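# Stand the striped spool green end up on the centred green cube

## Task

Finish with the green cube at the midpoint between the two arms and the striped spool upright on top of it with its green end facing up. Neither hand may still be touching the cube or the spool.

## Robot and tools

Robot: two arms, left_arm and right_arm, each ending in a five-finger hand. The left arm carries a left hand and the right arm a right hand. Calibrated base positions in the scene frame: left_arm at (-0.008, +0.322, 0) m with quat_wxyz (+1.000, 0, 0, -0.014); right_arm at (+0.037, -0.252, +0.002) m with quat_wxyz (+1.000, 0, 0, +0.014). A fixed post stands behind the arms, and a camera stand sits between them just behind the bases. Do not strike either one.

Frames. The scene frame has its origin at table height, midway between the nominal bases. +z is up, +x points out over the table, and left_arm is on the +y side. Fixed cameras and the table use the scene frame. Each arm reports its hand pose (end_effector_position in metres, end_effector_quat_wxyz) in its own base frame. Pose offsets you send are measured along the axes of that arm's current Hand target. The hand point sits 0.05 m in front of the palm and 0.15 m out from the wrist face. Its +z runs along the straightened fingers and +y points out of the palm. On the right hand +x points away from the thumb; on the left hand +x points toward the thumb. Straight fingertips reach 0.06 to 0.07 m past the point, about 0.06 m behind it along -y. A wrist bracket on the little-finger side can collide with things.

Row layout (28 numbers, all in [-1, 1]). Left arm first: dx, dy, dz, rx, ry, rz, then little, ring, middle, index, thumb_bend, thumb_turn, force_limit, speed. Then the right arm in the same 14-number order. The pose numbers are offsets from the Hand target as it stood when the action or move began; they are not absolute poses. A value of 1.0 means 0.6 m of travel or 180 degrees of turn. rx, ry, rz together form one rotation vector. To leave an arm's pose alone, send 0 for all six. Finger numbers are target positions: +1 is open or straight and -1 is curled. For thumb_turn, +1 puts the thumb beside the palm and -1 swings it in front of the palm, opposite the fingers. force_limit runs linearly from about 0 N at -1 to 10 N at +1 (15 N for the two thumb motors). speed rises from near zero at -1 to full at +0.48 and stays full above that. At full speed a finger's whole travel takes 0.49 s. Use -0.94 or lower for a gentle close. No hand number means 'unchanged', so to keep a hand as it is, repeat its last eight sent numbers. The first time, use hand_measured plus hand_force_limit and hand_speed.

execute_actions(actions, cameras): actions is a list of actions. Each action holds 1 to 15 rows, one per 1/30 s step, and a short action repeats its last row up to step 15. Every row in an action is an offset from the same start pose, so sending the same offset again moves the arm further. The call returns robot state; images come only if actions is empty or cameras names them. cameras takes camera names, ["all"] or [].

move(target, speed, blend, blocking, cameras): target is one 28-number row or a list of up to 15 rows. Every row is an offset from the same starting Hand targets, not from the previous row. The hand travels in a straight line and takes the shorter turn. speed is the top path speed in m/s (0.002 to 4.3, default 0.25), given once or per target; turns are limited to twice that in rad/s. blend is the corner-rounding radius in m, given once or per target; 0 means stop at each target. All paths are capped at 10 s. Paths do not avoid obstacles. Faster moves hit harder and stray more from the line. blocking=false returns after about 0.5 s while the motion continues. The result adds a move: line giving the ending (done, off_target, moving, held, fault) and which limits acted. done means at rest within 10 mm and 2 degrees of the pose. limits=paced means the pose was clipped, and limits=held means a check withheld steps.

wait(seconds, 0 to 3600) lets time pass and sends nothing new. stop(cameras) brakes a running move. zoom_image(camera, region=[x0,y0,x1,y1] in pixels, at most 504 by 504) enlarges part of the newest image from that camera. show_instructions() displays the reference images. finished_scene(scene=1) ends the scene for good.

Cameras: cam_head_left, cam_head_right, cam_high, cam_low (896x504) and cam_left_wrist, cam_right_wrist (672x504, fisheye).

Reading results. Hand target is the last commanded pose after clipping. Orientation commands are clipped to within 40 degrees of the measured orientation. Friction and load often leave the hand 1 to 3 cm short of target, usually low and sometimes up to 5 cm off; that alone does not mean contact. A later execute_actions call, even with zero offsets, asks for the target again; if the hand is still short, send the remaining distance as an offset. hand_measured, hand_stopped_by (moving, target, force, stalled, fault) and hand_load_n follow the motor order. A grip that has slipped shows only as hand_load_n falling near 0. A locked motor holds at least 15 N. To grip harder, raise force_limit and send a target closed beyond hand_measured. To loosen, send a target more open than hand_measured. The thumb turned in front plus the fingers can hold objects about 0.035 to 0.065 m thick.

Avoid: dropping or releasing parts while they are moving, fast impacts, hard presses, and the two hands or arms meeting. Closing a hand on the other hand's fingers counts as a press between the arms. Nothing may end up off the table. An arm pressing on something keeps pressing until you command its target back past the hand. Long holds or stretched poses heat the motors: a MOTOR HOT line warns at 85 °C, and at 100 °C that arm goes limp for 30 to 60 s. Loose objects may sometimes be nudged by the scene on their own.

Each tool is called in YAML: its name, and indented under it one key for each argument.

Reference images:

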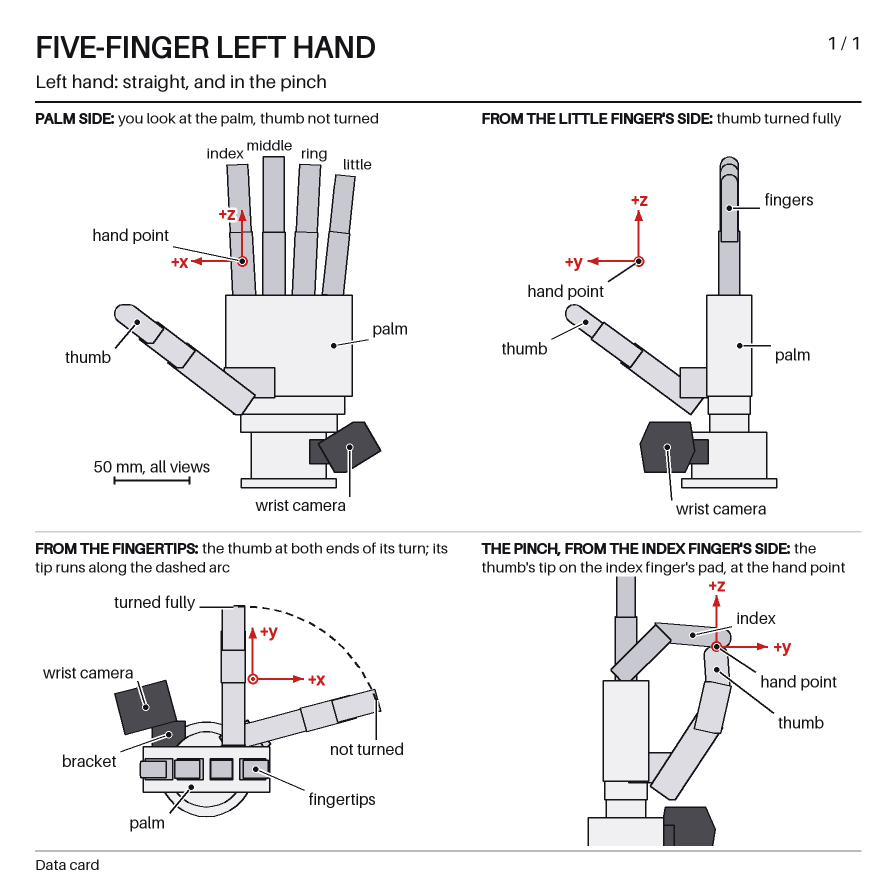

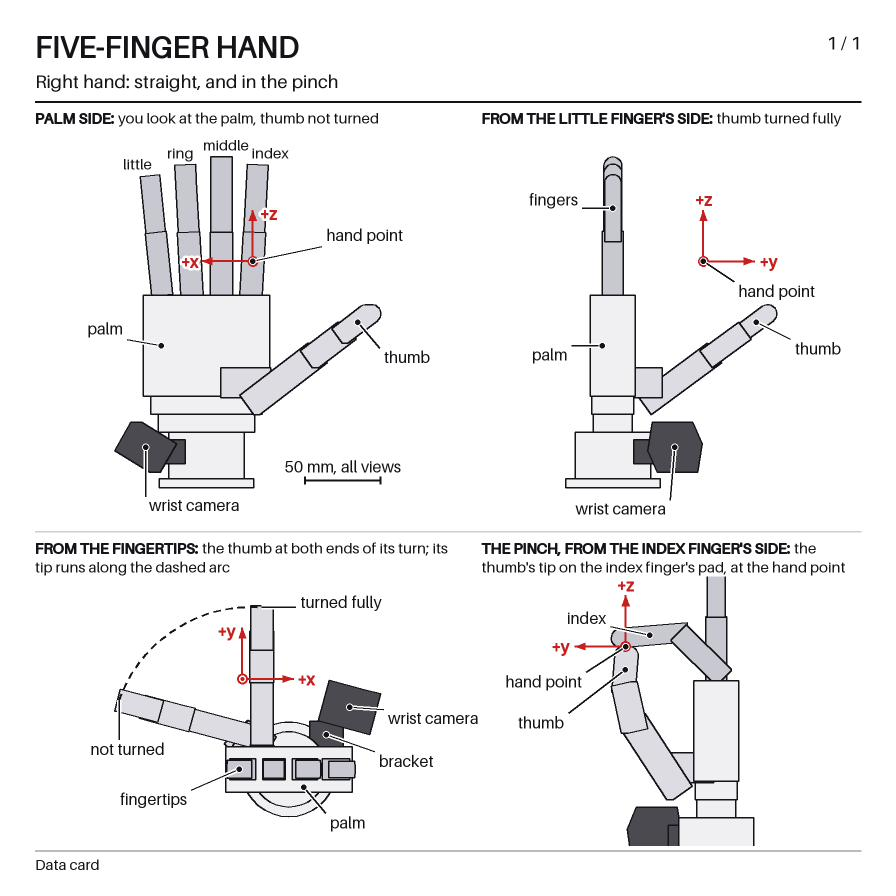

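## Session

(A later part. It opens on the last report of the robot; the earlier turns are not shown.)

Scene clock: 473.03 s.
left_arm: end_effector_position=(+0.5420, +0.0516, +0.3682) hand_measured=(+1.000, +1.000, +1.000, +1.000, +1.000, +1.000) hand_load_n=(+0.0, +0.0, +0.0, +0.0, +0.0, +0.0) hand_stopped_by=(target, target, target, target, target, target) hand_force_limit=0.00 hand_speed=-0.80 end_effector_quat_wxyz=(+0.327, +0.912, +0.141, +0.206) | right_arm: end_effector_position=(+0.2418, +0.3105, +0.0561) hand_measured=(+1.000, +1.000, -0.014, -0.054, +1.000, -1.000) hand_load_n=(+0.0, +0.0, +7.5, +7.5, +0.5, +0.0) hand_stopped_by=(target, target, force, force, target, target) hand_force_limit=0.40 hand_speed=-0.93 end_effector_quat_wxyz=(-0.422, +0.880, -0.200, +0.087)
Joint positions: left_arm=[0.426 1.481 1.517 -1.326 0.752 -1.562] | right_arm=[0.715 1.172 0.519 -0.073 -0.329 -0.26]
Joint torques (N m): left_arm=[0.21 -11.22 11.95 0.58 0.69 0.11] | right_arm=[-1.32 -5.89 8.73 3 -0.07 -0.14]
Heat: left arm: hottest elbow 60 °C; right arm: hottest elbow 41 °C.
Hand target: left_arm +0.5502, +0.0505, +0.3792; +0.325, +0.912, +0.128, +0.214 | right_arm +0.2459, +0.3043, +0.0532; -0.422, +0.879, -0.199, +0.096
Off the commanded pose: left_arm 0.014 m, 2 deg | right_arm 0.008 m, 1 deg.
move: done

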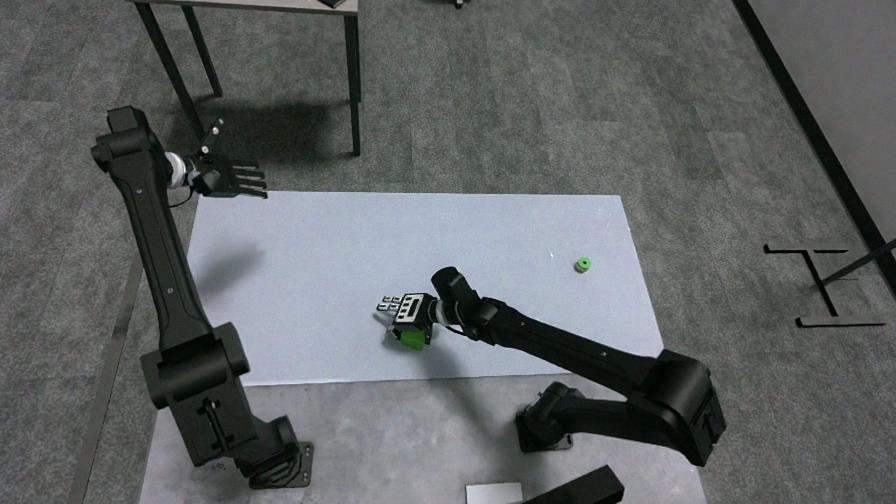

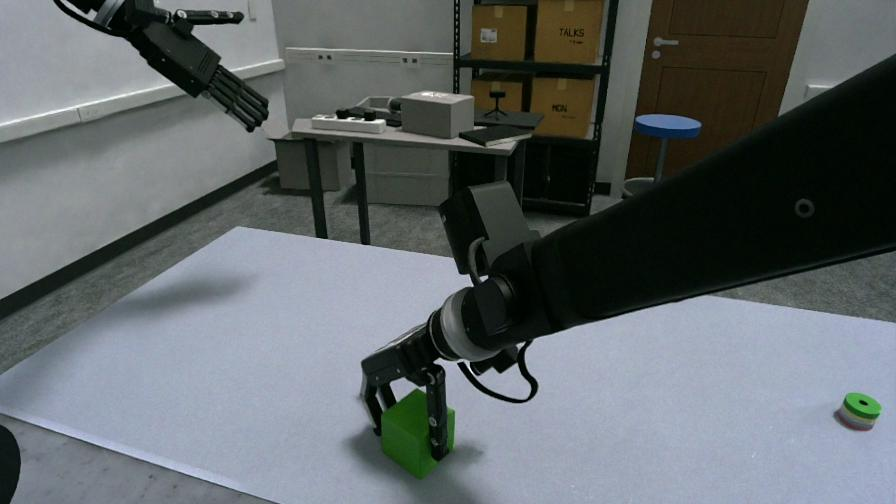

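move:
  target:
    - [0,0,0,0,0,0,1,1,1,1,1,1,0,-0.8,0,0,0,0,0,0,1,1,0.55,0.55,1,-1,0.4,-0.85]
    - [0,0,0,0,0,0,1,1,1,1,1,1,0,-0.8,0.0012,0.0058,-0.0232,0,0,0,1,1,0.55,0.55,1,-1,0.4,-0.85]
    - [0,0,0,0,0,0,1,1,1,1,1,1,0,-0.8,0.0012,-0.1423,-0.1418,0,0,0,1,1,0.55,0.55,1,-1,0.4,-0.85]
  speed: [0.05,0.03,0.08]
  cameras: ["cam_head_left","cam_head_right","cam_low","cam_right_wrist"]

Scene clock: 504.33 s.
left_arm: end_effector_position=(+0.5420, +0.0516, +0.3682) hand_measured=(+1.000, +1.000, +1.000, +1.000, +1.000, +1.000) hand_load_n=(+0.0, +0.0, +0.0, +0.0, +0.0, +0.0) hand_stopped_by=(target, target, target, target, target, target) hand_force_limit=0.00 hand_speed=-0.80 end_effector_quat_wxyz=(+0.327, +0.912, +0.141, +0.206) | right_arm: end_effector_position=(+0.2306, +0.2892, +0.1528) hand_measured=(+1.000, +1.000, +0.550, +0.550, +1.000, -1.000) hand_load_n=(+0.0, +0.0, +0.0, +0.0, +0.0, +0.0) hand_stopped_by=(target, target, target, target, target, target) hand_force_limit=0.40 hand_speed=-0.85 end_effector_quat_wxyz=(-0.412, +0.884, -0.203, +0.084)
Joint positions: left_arm=[0.426 1.481 1.517 -1.326 0.752 -1.562] | right_arm=[0.689 0.947 0.674 -0.484 -0.341 -0.281]
Joint torques (N m): left_arm=[0.03 -11.28 11.82 0.51 0.66 0.11] | right_arm=[-0.91 -4.66 15.31 1.62 -0.24 -0.1]
Heat: left arm: hottest elbow 60 °C; right arm: hottest elbow 38 °C.
Hand target: left_arm +0.5502, +0.0505, +0.3792; +0.325, +0.912, +0.128, +0.214 | right_arm +0.2409, +0.2922, +0.1729; -0.422, +0.879, -0.199, +0.096
Off the commanded pose: left_arm 0.014 m, 2 deg | right_arm 0.023 m, 2 deg.
move: off_target (right_arm)
cam_right_wrist: T_world_to_cam=[[-0.01528, -0.68503, -0.72836, 0.31182], [-0.97881, -0.1385, 0.1508, 0.24584], [-0.20418, 0.71523, -0.6684, 0.05141]] pos_world=[0.25589, 0.21089, 0.2244]

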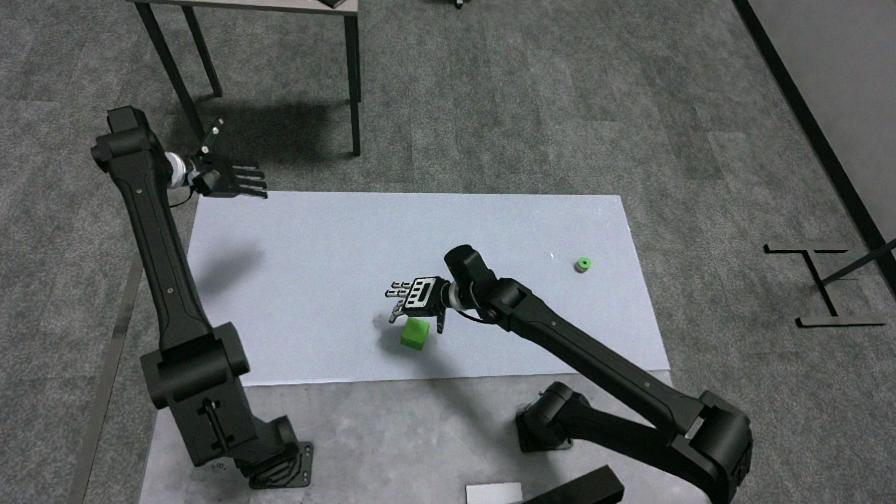

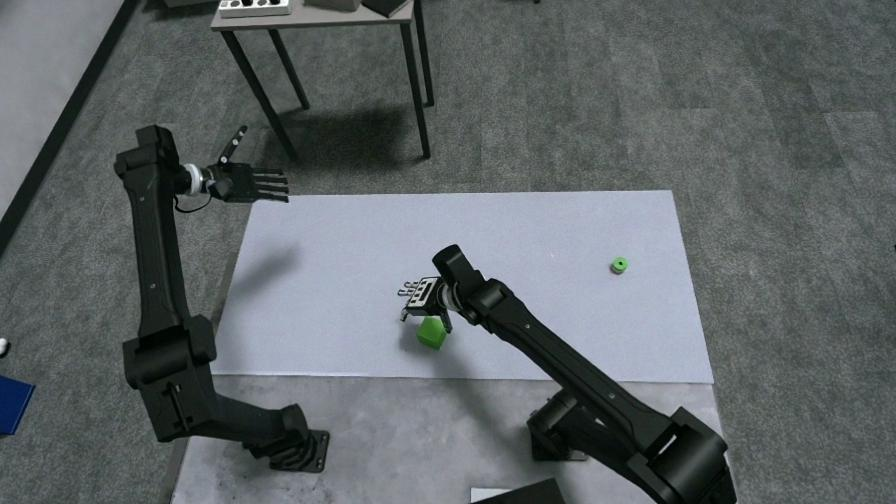

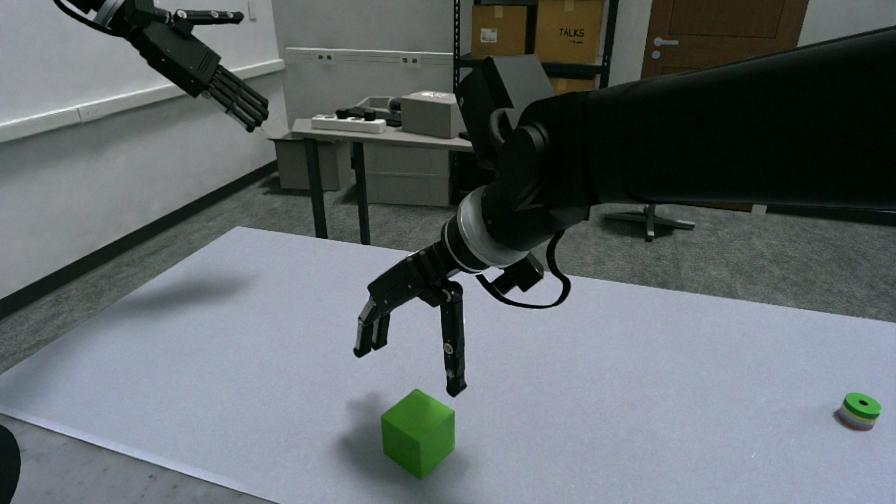

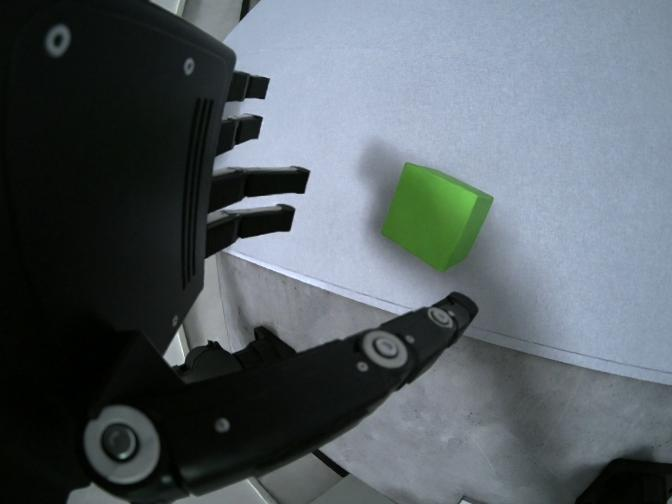

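zoom_image:
  camera: "cam_head_left"
  region: [380, 300, 450, 370]

zoom_image:
  camera: "cam_head_right"
  region: [395, 300, 465, 370]

zoom_image:
  camera: "cam_right_wrist"
  region: [340, 130, 520, 300]

Scaled by 7.200 from the camera's image (finer frame: 1280x720).

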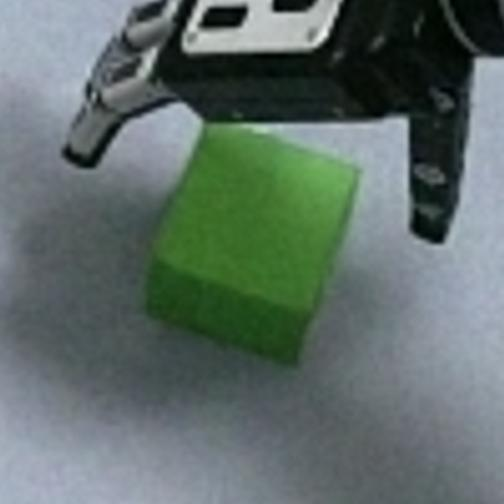

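Scaled by 7.200 from the camera's image (finer frame: 1280x720).

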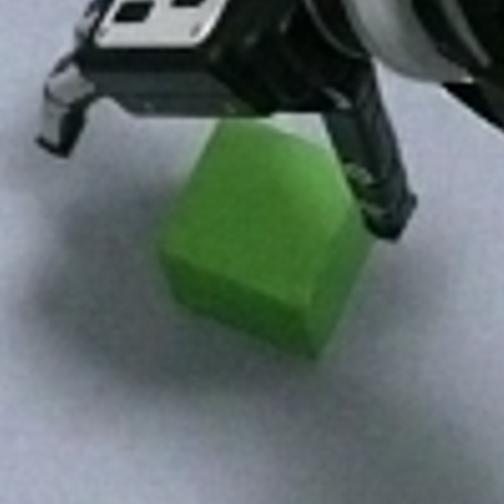

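Scaled by 2.800 from the camera's image (finer frame: 960x720).

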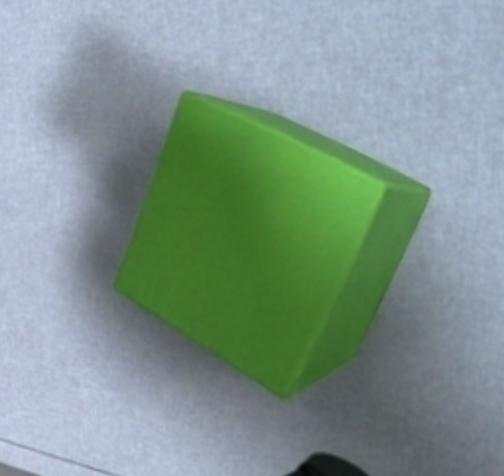

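move:
  target:
    - [0,0,0,0,0,0,1,1,1,1,1,1,0,-0.8,0.4222,0.1223,-0.1448,0,0.2471,0.1980,1,1,0.55,0.55,1,-1,0.4,-0.85]
    - [0,0,0,0,0,0,1,1,1,1,1,1,0,-0.8,0.6685,0.4243,-0.4152,0,0.4959,0.3974,1,1,0.55,0.55,1,-1,0.4,-0.85]
  speed: 0.25
  blend: [0.04,0]
  cameras: ["all"]

zoom_image:
  camera: "cam_right_wrist"
  region: [340, 130, 560, 350]

Scene clock: 533.03 s.
left_arm: end_effector_position=(+0.5420, +0.0516, +0.3682) hand_measured=(+1.000, +1.000, +1.000, +1.000, +1.000, +1.000) hand_load_n=(+0.0, +0.0, +0.0, +0.0, +0.0, +0.0) hand_stopped_by=(target, target, target, target, target, target) hand_force_limit=0.00 hand_speed=-0.80 end_effector_quat_wxyz=(+0.327, +0.912, +0.141, +0.206) | right_arm: end_effector_position=(+0.4369, -0.0954, +0.1675) hand_measured=(+1.000, +1.000, +0.550, +0.550, +1.000, -1.000) hand_load_n=(+0.0, -0.5, +0.0, +0.0, +0.0, +0.0) hand_stopped_by=(target, target, target, target, target, target) hand_force_limit=0.40 hand_speed=-0.85 end_effector_quat_wxyz=(+0.219, -0.379, +0.800, -0.411)
Joint positions: left_arm=[0.426 1.481 1.517 -1.326 0.752 -1.562] | right_arm=[-0.146 1.068 0.739 -0.335 0.401 0.344]
Joint torques (N m): left_arm=[0.26 -11.22 11.75 0.47 0.71 0.11] | right_arm=[-16.21 3.31 15.68 2.67 0.26 0.05]
Heat: left arm: hottest elbow 61 °C; right arm: hottest elbow 40 °C.
Hand target: left_arm +0.5502, +0.0505, +0.3792; +0.325, +0.912, +0.128, +0.214 | right_arm +0.4500, -0.1998, +0.1301; +0.148, -0.309, +0.847, -0.407
Off the commanded pose: left_arm 0.014 m, 2 deg | right_arm 0.112 m, 13 deg.
move: off_target (right_arm)
cam_left_wrist: T_world_to_cam=[[0.15148, 0.81456, -0.55995, 0.08719], [0.48818, 0.43092, 0.75894, -0.57047], [0.8595, -0.38832, -0.33238, -0.2065]] pos_world=[0.44277, 0.09462, 0.41313]
cam_right_wrist: T_world_to_cam=[[-0.59445, 0.1333, -0.79301, 0.40415], [0.07209, 0.99103, 0.11254, 0.0473], [0.8009, 0.00973, -0.59872, -0.13953]] pos_world=[0.34859, -0.09939, 0.23163]

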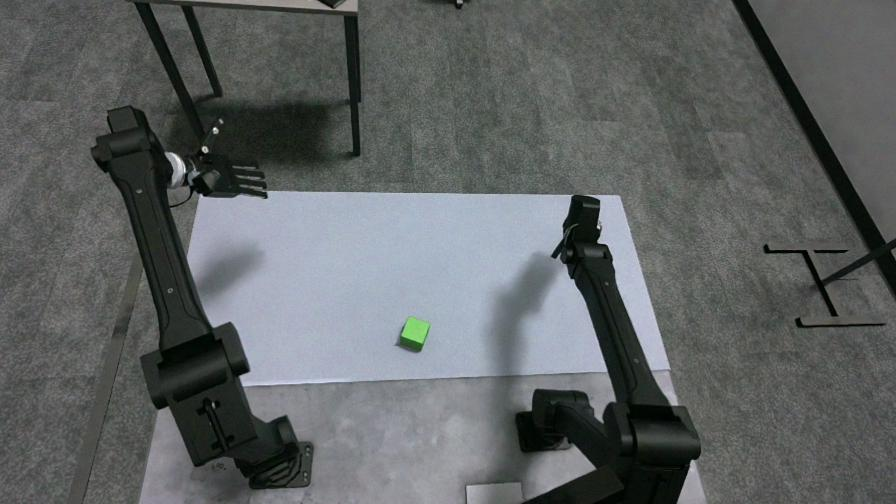

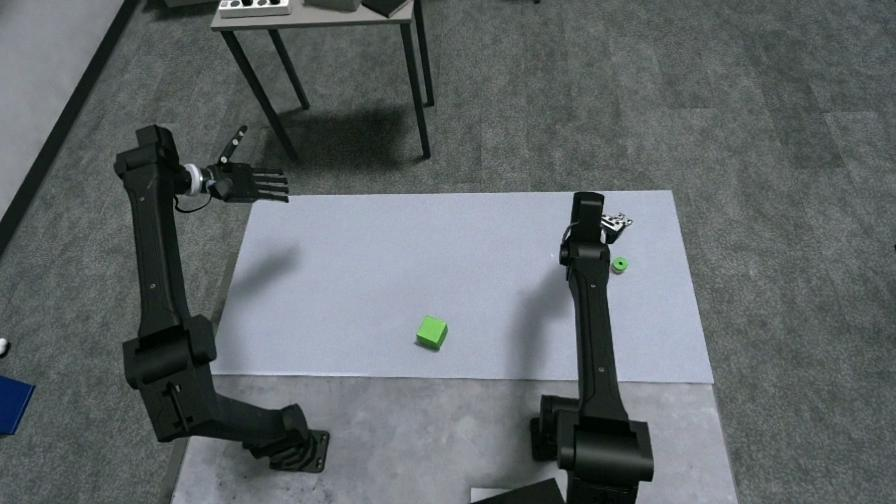

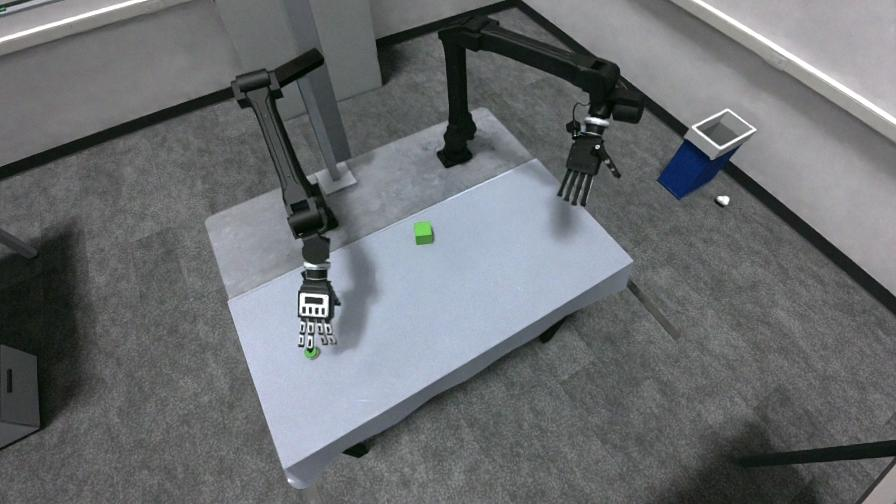

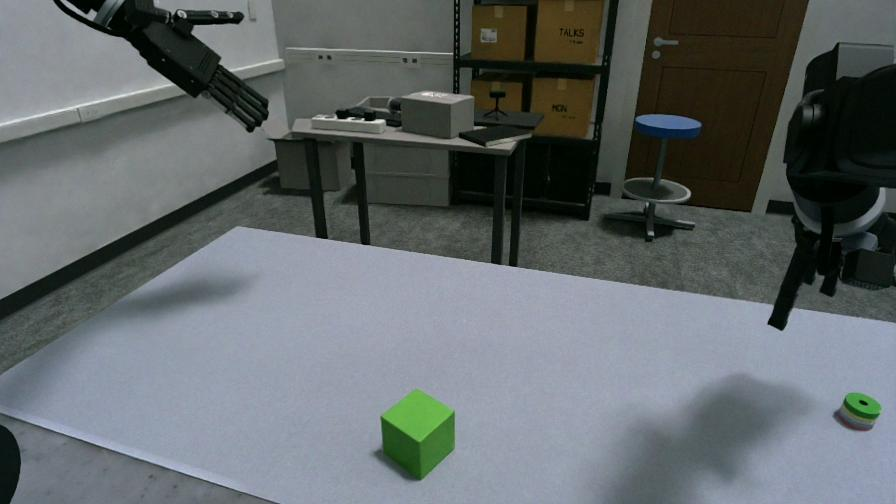

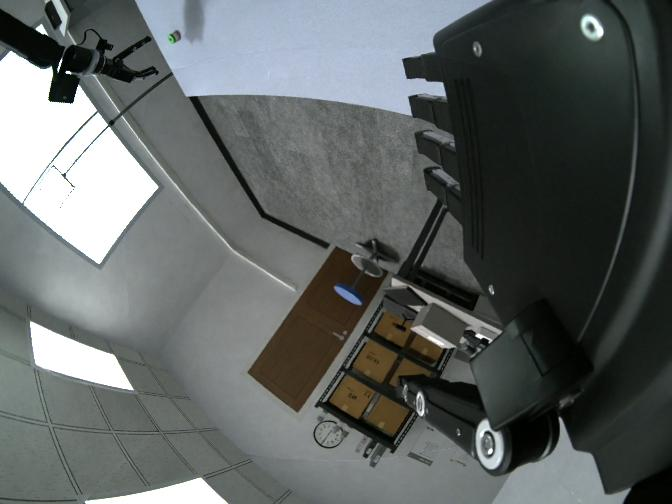

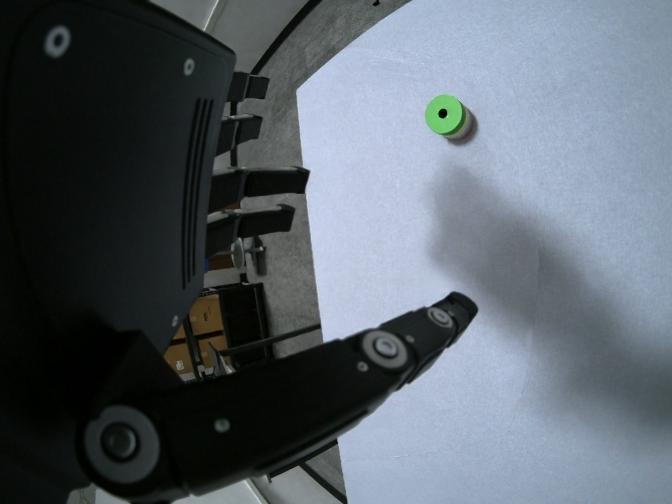

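Scaled by 2.291 from the camera's image (finer frame: 960x720).

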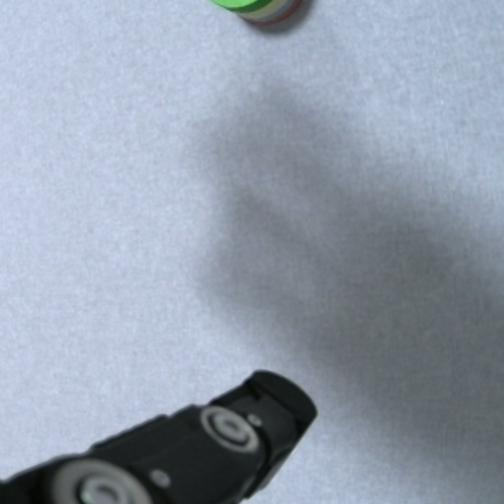

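execute_actions:
  actions:
    - [[0,0,0,0,0,0,1,1,1,1,1,1,0,-0.8,-0.1903,0.031,-0.1322,0,-0.0581,-0.0466,1,1,0.55,0.55,1,-1,0.4,-0.85]]

Scene clock: 559.70 s.
left_arm: end_effector_position=(+0.5420, +0.0516, +0.3682) hand_measured=(+1.000, +1.000, +1.000, +1.000, +1.000, +1.000) hand_load_n=(+0.0, +0.0, +0.0, +0.0, +0.0, +0.0) hand_stopped_by=(target, target, target, target, target, target) hand_force_limit=0.00 hand_speed=-0.80 end_effector_quat_wxyz=(+0.327, +0.912, +0.141, +0.206) | right_arm: end_effector_position=(+0.4786, -0.0689, +0.1485) hand_measured=(+1.000, +1.000, +0.550, +0.550, +1.000, -1.000) hand_load_n=(+0.0, +0.0, +0.0, +0.0, +0.0, +0.0) hand_stopped_by=(target, target, target, target, target, target) hand_force_limit=0.40 hand_speed=-0.85 end_effector_quat_wxyz=(+0.186, -0.414, +0.805, -0.382)
Joint positions: left_arm=[0.426 1.481 1.517 -1.326 0.752 -1.562] | right_arm=[-0.069 1.246 0.872 -0.406 0.432 0.37]
Joint torques (N m): left_arm=[0.44 -10.7 11.86 0.53 0.7 0.11] | right_arm=[-0.26 -7.82 15.02 1.48 0.33 0.07]
Heat: left arm: hottest elbow 61 °C; right arm: hottest elbow 49 °C.
Hand target: left_arm +0.5502, +0.0505, +0.3792; +0.325, +0.912, +0.128, +0.214 | right_arm +0.4901, -0.0702, +0.1652; +0.195, -0.405, +0.805, -0.387
Off the commanded pose: left_arm 0.014 m, 2 deg | right_arm 0.020 m, 2 deg.

move:
  target:
    - [0,0,0,0,0,0,1,1,1,1,1,1,0,-0.8,0.0407,-0.0445,0.1092,0,0.0282,0.0225,1,1,0.55,0.55,1,-1,0.4,-0.85]
    - [0,0,0,0,0,0,1,1,1,1,1,1,0,-0.8,0.2095,-0.0033,0.1113,0,0.0584,0.0466,1,1,0.55,0.55,1,-1,0.4,-0.85]
  speed: 0.15
  blend: [0.02,0]
  cameras: ["cam_head_left","cam_head_right","cam_low","cam_right_wrist"]

zoom_image:
  camera: "cam_right_wrist"
  region: [360, 130, 540, 330]

zoom_image:
  camera: "cam_low"
  region: [770, 320, 896, 446]

Scene clock: 569.07 s.
left_arm: end_effector_position=(+0.5420, +0.0516, +0.3682) hand_measured=(+1.000, +1.000, +1.000, +1.000, +1.000, +1.000) hand_load_n=(+0.0, +0.0, +0.0, +0.0, +0.0, +0.0) hand_stopped_by=(target, target, target, target, target, target) hand_force_limit=0.00 hand_speed=-0.80 end_effector_quat_wxyz=(+0.327, +0.912, +0.141, +0.206) | right_arm: end_effector_position=(+0.4569, -0.2011, +0.1197) hand_measured=(+1.000, +1.000, +0.550, +0.550, +1.000, -1.000) hand_load_n=(+0.0, +0.0, +0.0, +0.0, +0.0, +0.0) hand_stopped_by=(target, target, target, target, target, target) hand_force_limit=0.40 hand_speed=-0.85 end_effector_quat_wxyz=(+0.141, -0.309, +0.851, -0.400)
Joint positions: left_arm=[0.426 1.481 1.517 -1.326 0.752 -1.562] | right_arm=[-0.354 1.32 0.852 -0.301 0.399 0.35]
Joint torques (N m): left_arm=[-0.03 -11.11 12.01 0.54 0.7 0.08] | right_arm=[-0.32 -9.47 10.51 3.12 0.14 -0.1]
Heat: left arm: hottest elbow 61 °C; right arm: hottest elbow 47 °C.
Hand target: left_arm +0.5502, +0.0505, +0.3792; +0.325, +0.912, +0.128, +0.214 | right_arm +0.4581, -0.2029, +0.1251; +0.148, -0.308, +0.847, -0.407
Off the commanded pose: left_arm 0.014 m, 2 deg | right_arm 0.006 m, 1 deg.
move: done
cam_right_wrist: T_world_to_cam=[[-0.62511, 0.28565, -0.72639, 0.4289], [0.2885, 0.94928, 0.12503, 0.04722], [0.72527, -0.13141, -0.67581, -0.16773]] pos_world=[0.37614, -0.18938, 0.19229]

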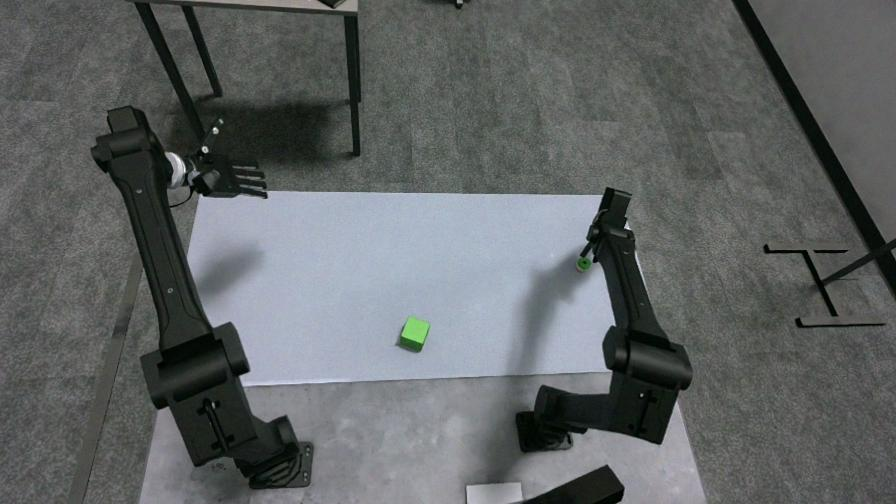

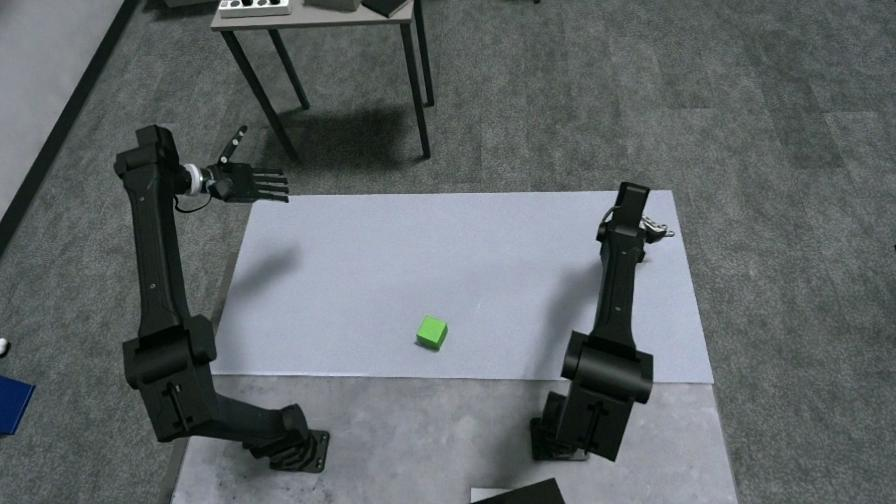

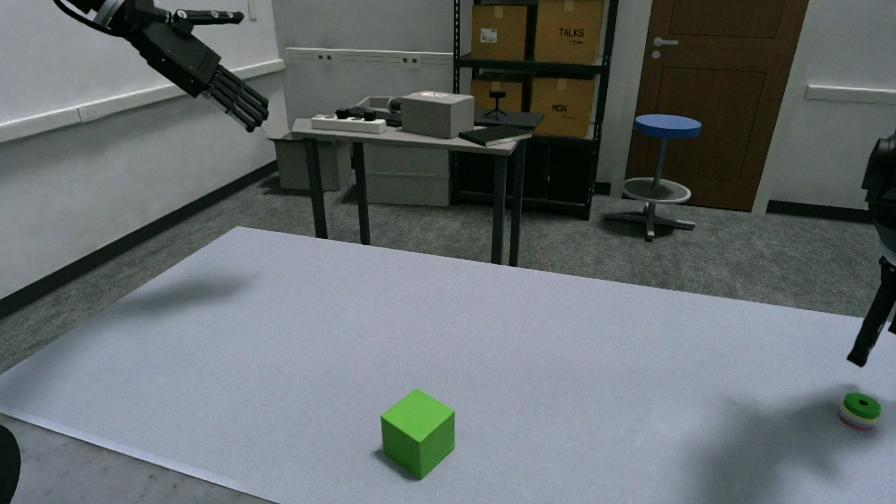

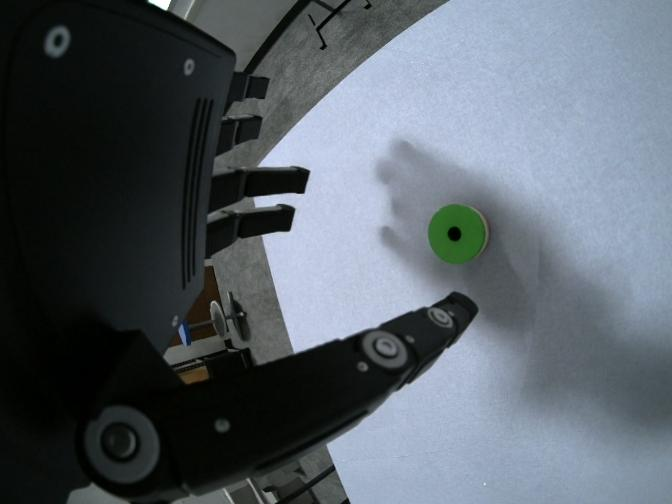

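Scaled by 2.520 from the camera's image (finer frame: 960x720).

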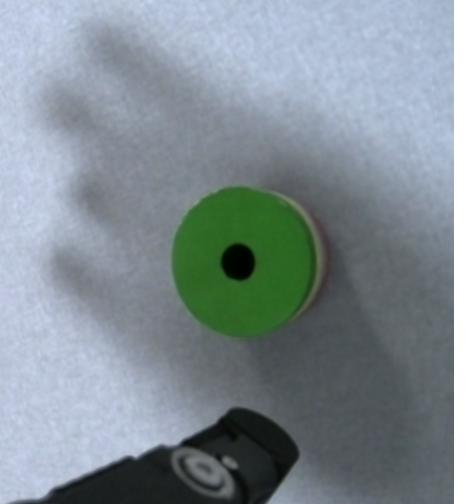

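Scaled by 4.000 from the camera's image (finer frame: 1280x720).

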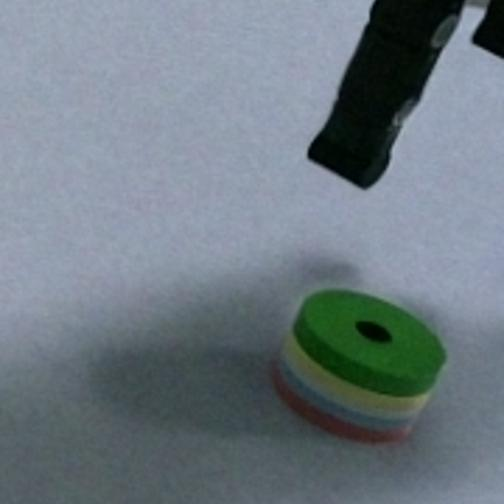

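move:
  target: [0,0,0,0,0,0,1,1,1,1,1,1,0,-0.8,0.0043,0.0528,0.0542,0,0,0,1,1,0.1,0.1,1,-1,0,-0.7]
  speed: 0.08
  cameras: ["cam_head_left","cam_head_right","cam_high","cam_low","cam_right_wrist"]

zoom_image:
  camera: "cam_right_wrist"
  region: [280, 160, 520, 360]

zoom_image:
  camera: "cam_low"
  region: [770, 320, 896, 446]

zoom_image:
  camera: "cam_head_left"
  region: [550, 210, 650, 290]

zoom_image:
  camera: "cam_high"
  region: [270, 290, 370, 380]

Scene clock: 600.00 s.
left_arm: end_effector_position=(+0.5420, +0.0516, +0.3682) hand_measured=(+1.000, +1.000, +1.000, +1.000, +1.000, +1.000) hand_load_n=(+0.0, +0.0, +0.0, +0.0, +0.0, +0.0) hand_stopped_by=(target, target, target, target, target, target) hand_force_limit=0.00 hand_speed=-0.80 end_effector_quat_wxyz=(+0.327, +0.912, +0.141, +0.206) | right_arm: end_effector_position=(+0.4602, -0.2033, +0.0882) hand_measured=(+1.000, +1.000, +0.100, +0.100, +1.000, -1.000) hand_load_n=(+0.0, +0.0, +0.0, +0.0, +0.0, +0.0) hand_stopped_by=(target, target, target, target, target, target) hand_force_limit=0.00 hand_speed=-0.70 end_effector_quat_wxyz=(+0.152, -0.308, +0.846, -0.407)
Joint positions: left_arm=[0.426 1.481 1.517 -1.326 0.752 -1.562] | right_arm=[-0.359 1.369 0.788 -0.156 0.389 0.34]
Joint torques (N m): left_arm=[0.03 -10.93 11.89 0.4 0.71 0.09] | right_arm=[-1.08 -7.59 10.07 3.17 0.13 -0.09]
Heat: left arm: hottest elbow 62 °C; right arm: hottest elbow 44 °C.
Hand target: left_arm +0.5502, +0.0505, +0.3792; +0.325, +0.912, +0.128, +0.214 | right_arm +0.4597, -0.2089, +0.0800; +0.148, -0.308, +0.847, -0.407
Off the commanded pose: left_arm 0.014 m, 2 deg | right_arm 0.010 m, 0 deg.
move: done
cam_right_wrist: T_world_to_cam=[[-0.60826, 0.2733, -0.74521, 0.40012], [0.27717, 0.95289, 0.12323, 0.05847], [0.74378, -0.13159, -0.65535, -0.20211]] pos_world=[0.37749, -0.19167, 0.15851]

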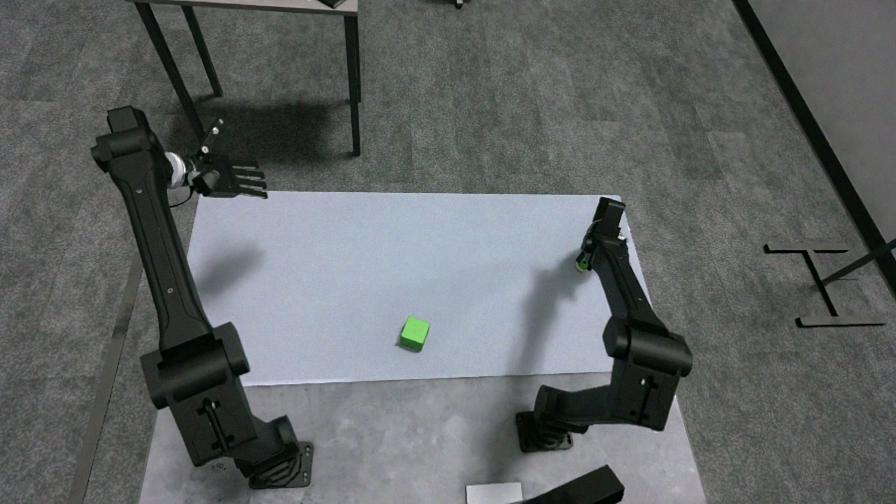

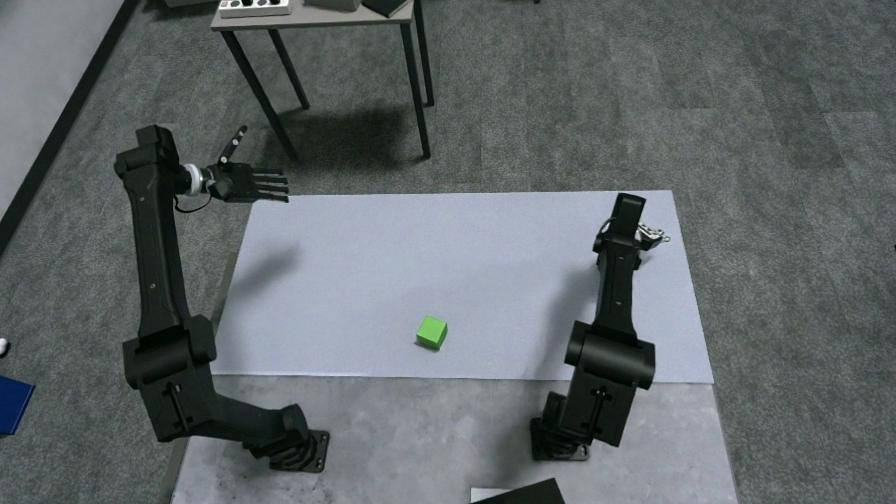

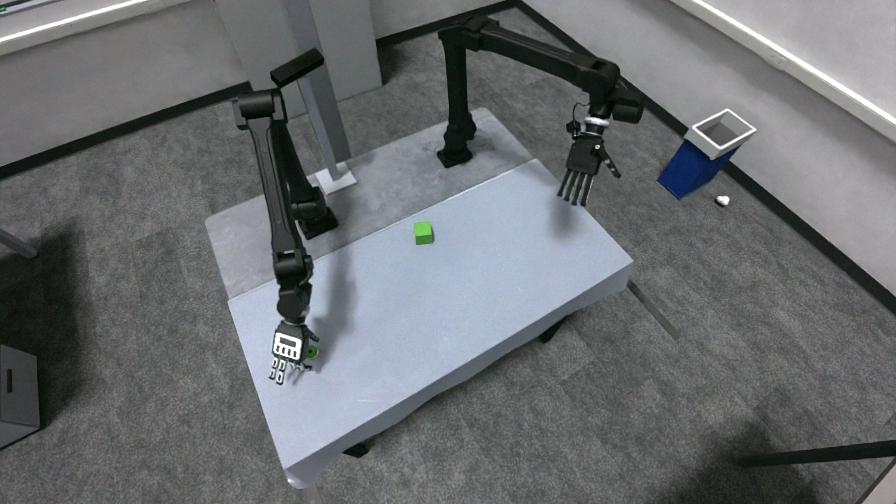

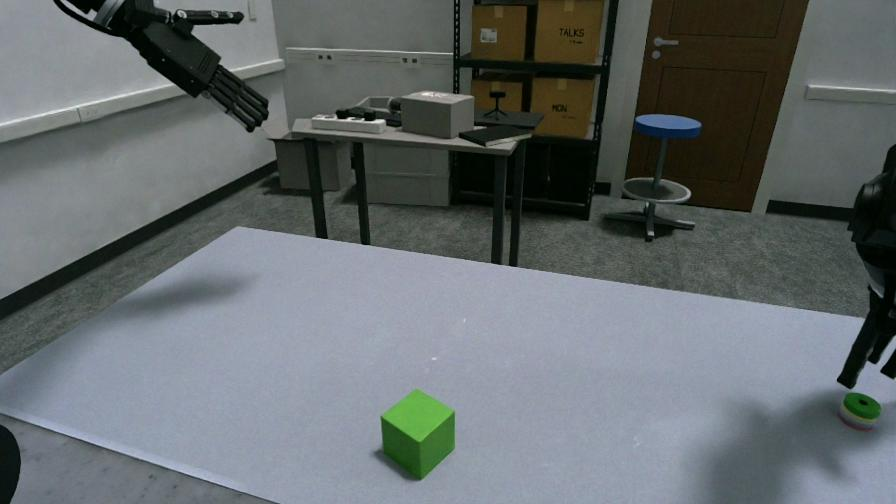

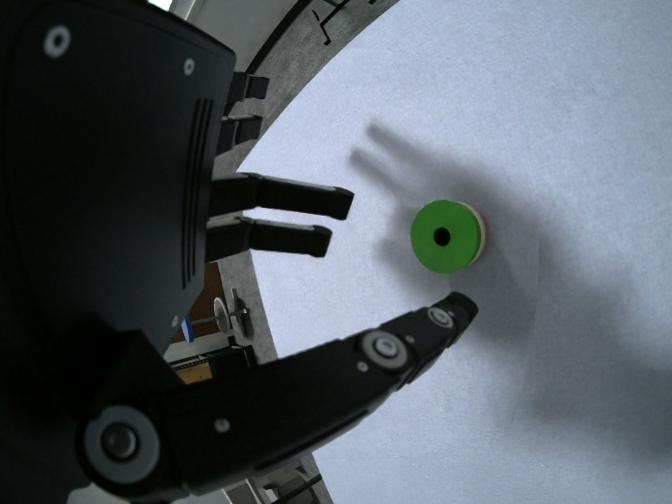

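Scaled by 2.100 from the camera's image (finer frame: 960x720).

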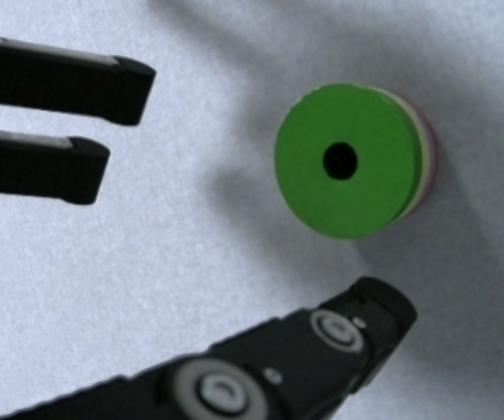

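Scaled by 4.000 from the camera's image (finer frame: 1280x720).

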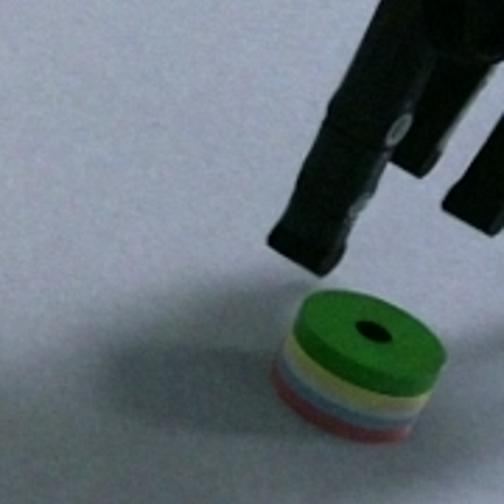

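Scaled by 5.040 from the camera's image (finer frame: 1280x720).

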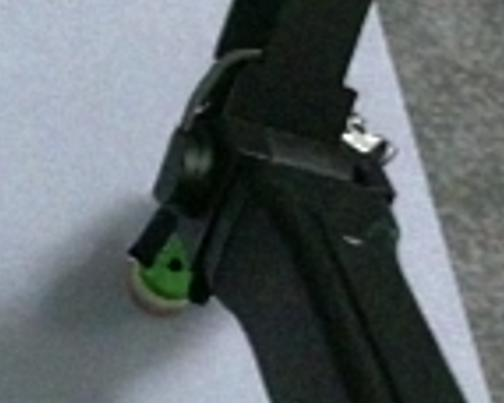

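Scaled by 5.040 from the camera's image (finer frame: 1280x720).

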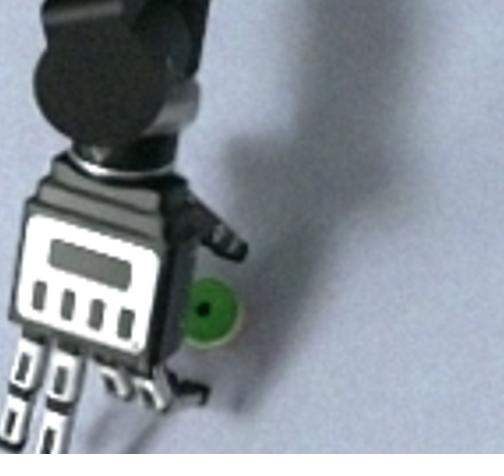

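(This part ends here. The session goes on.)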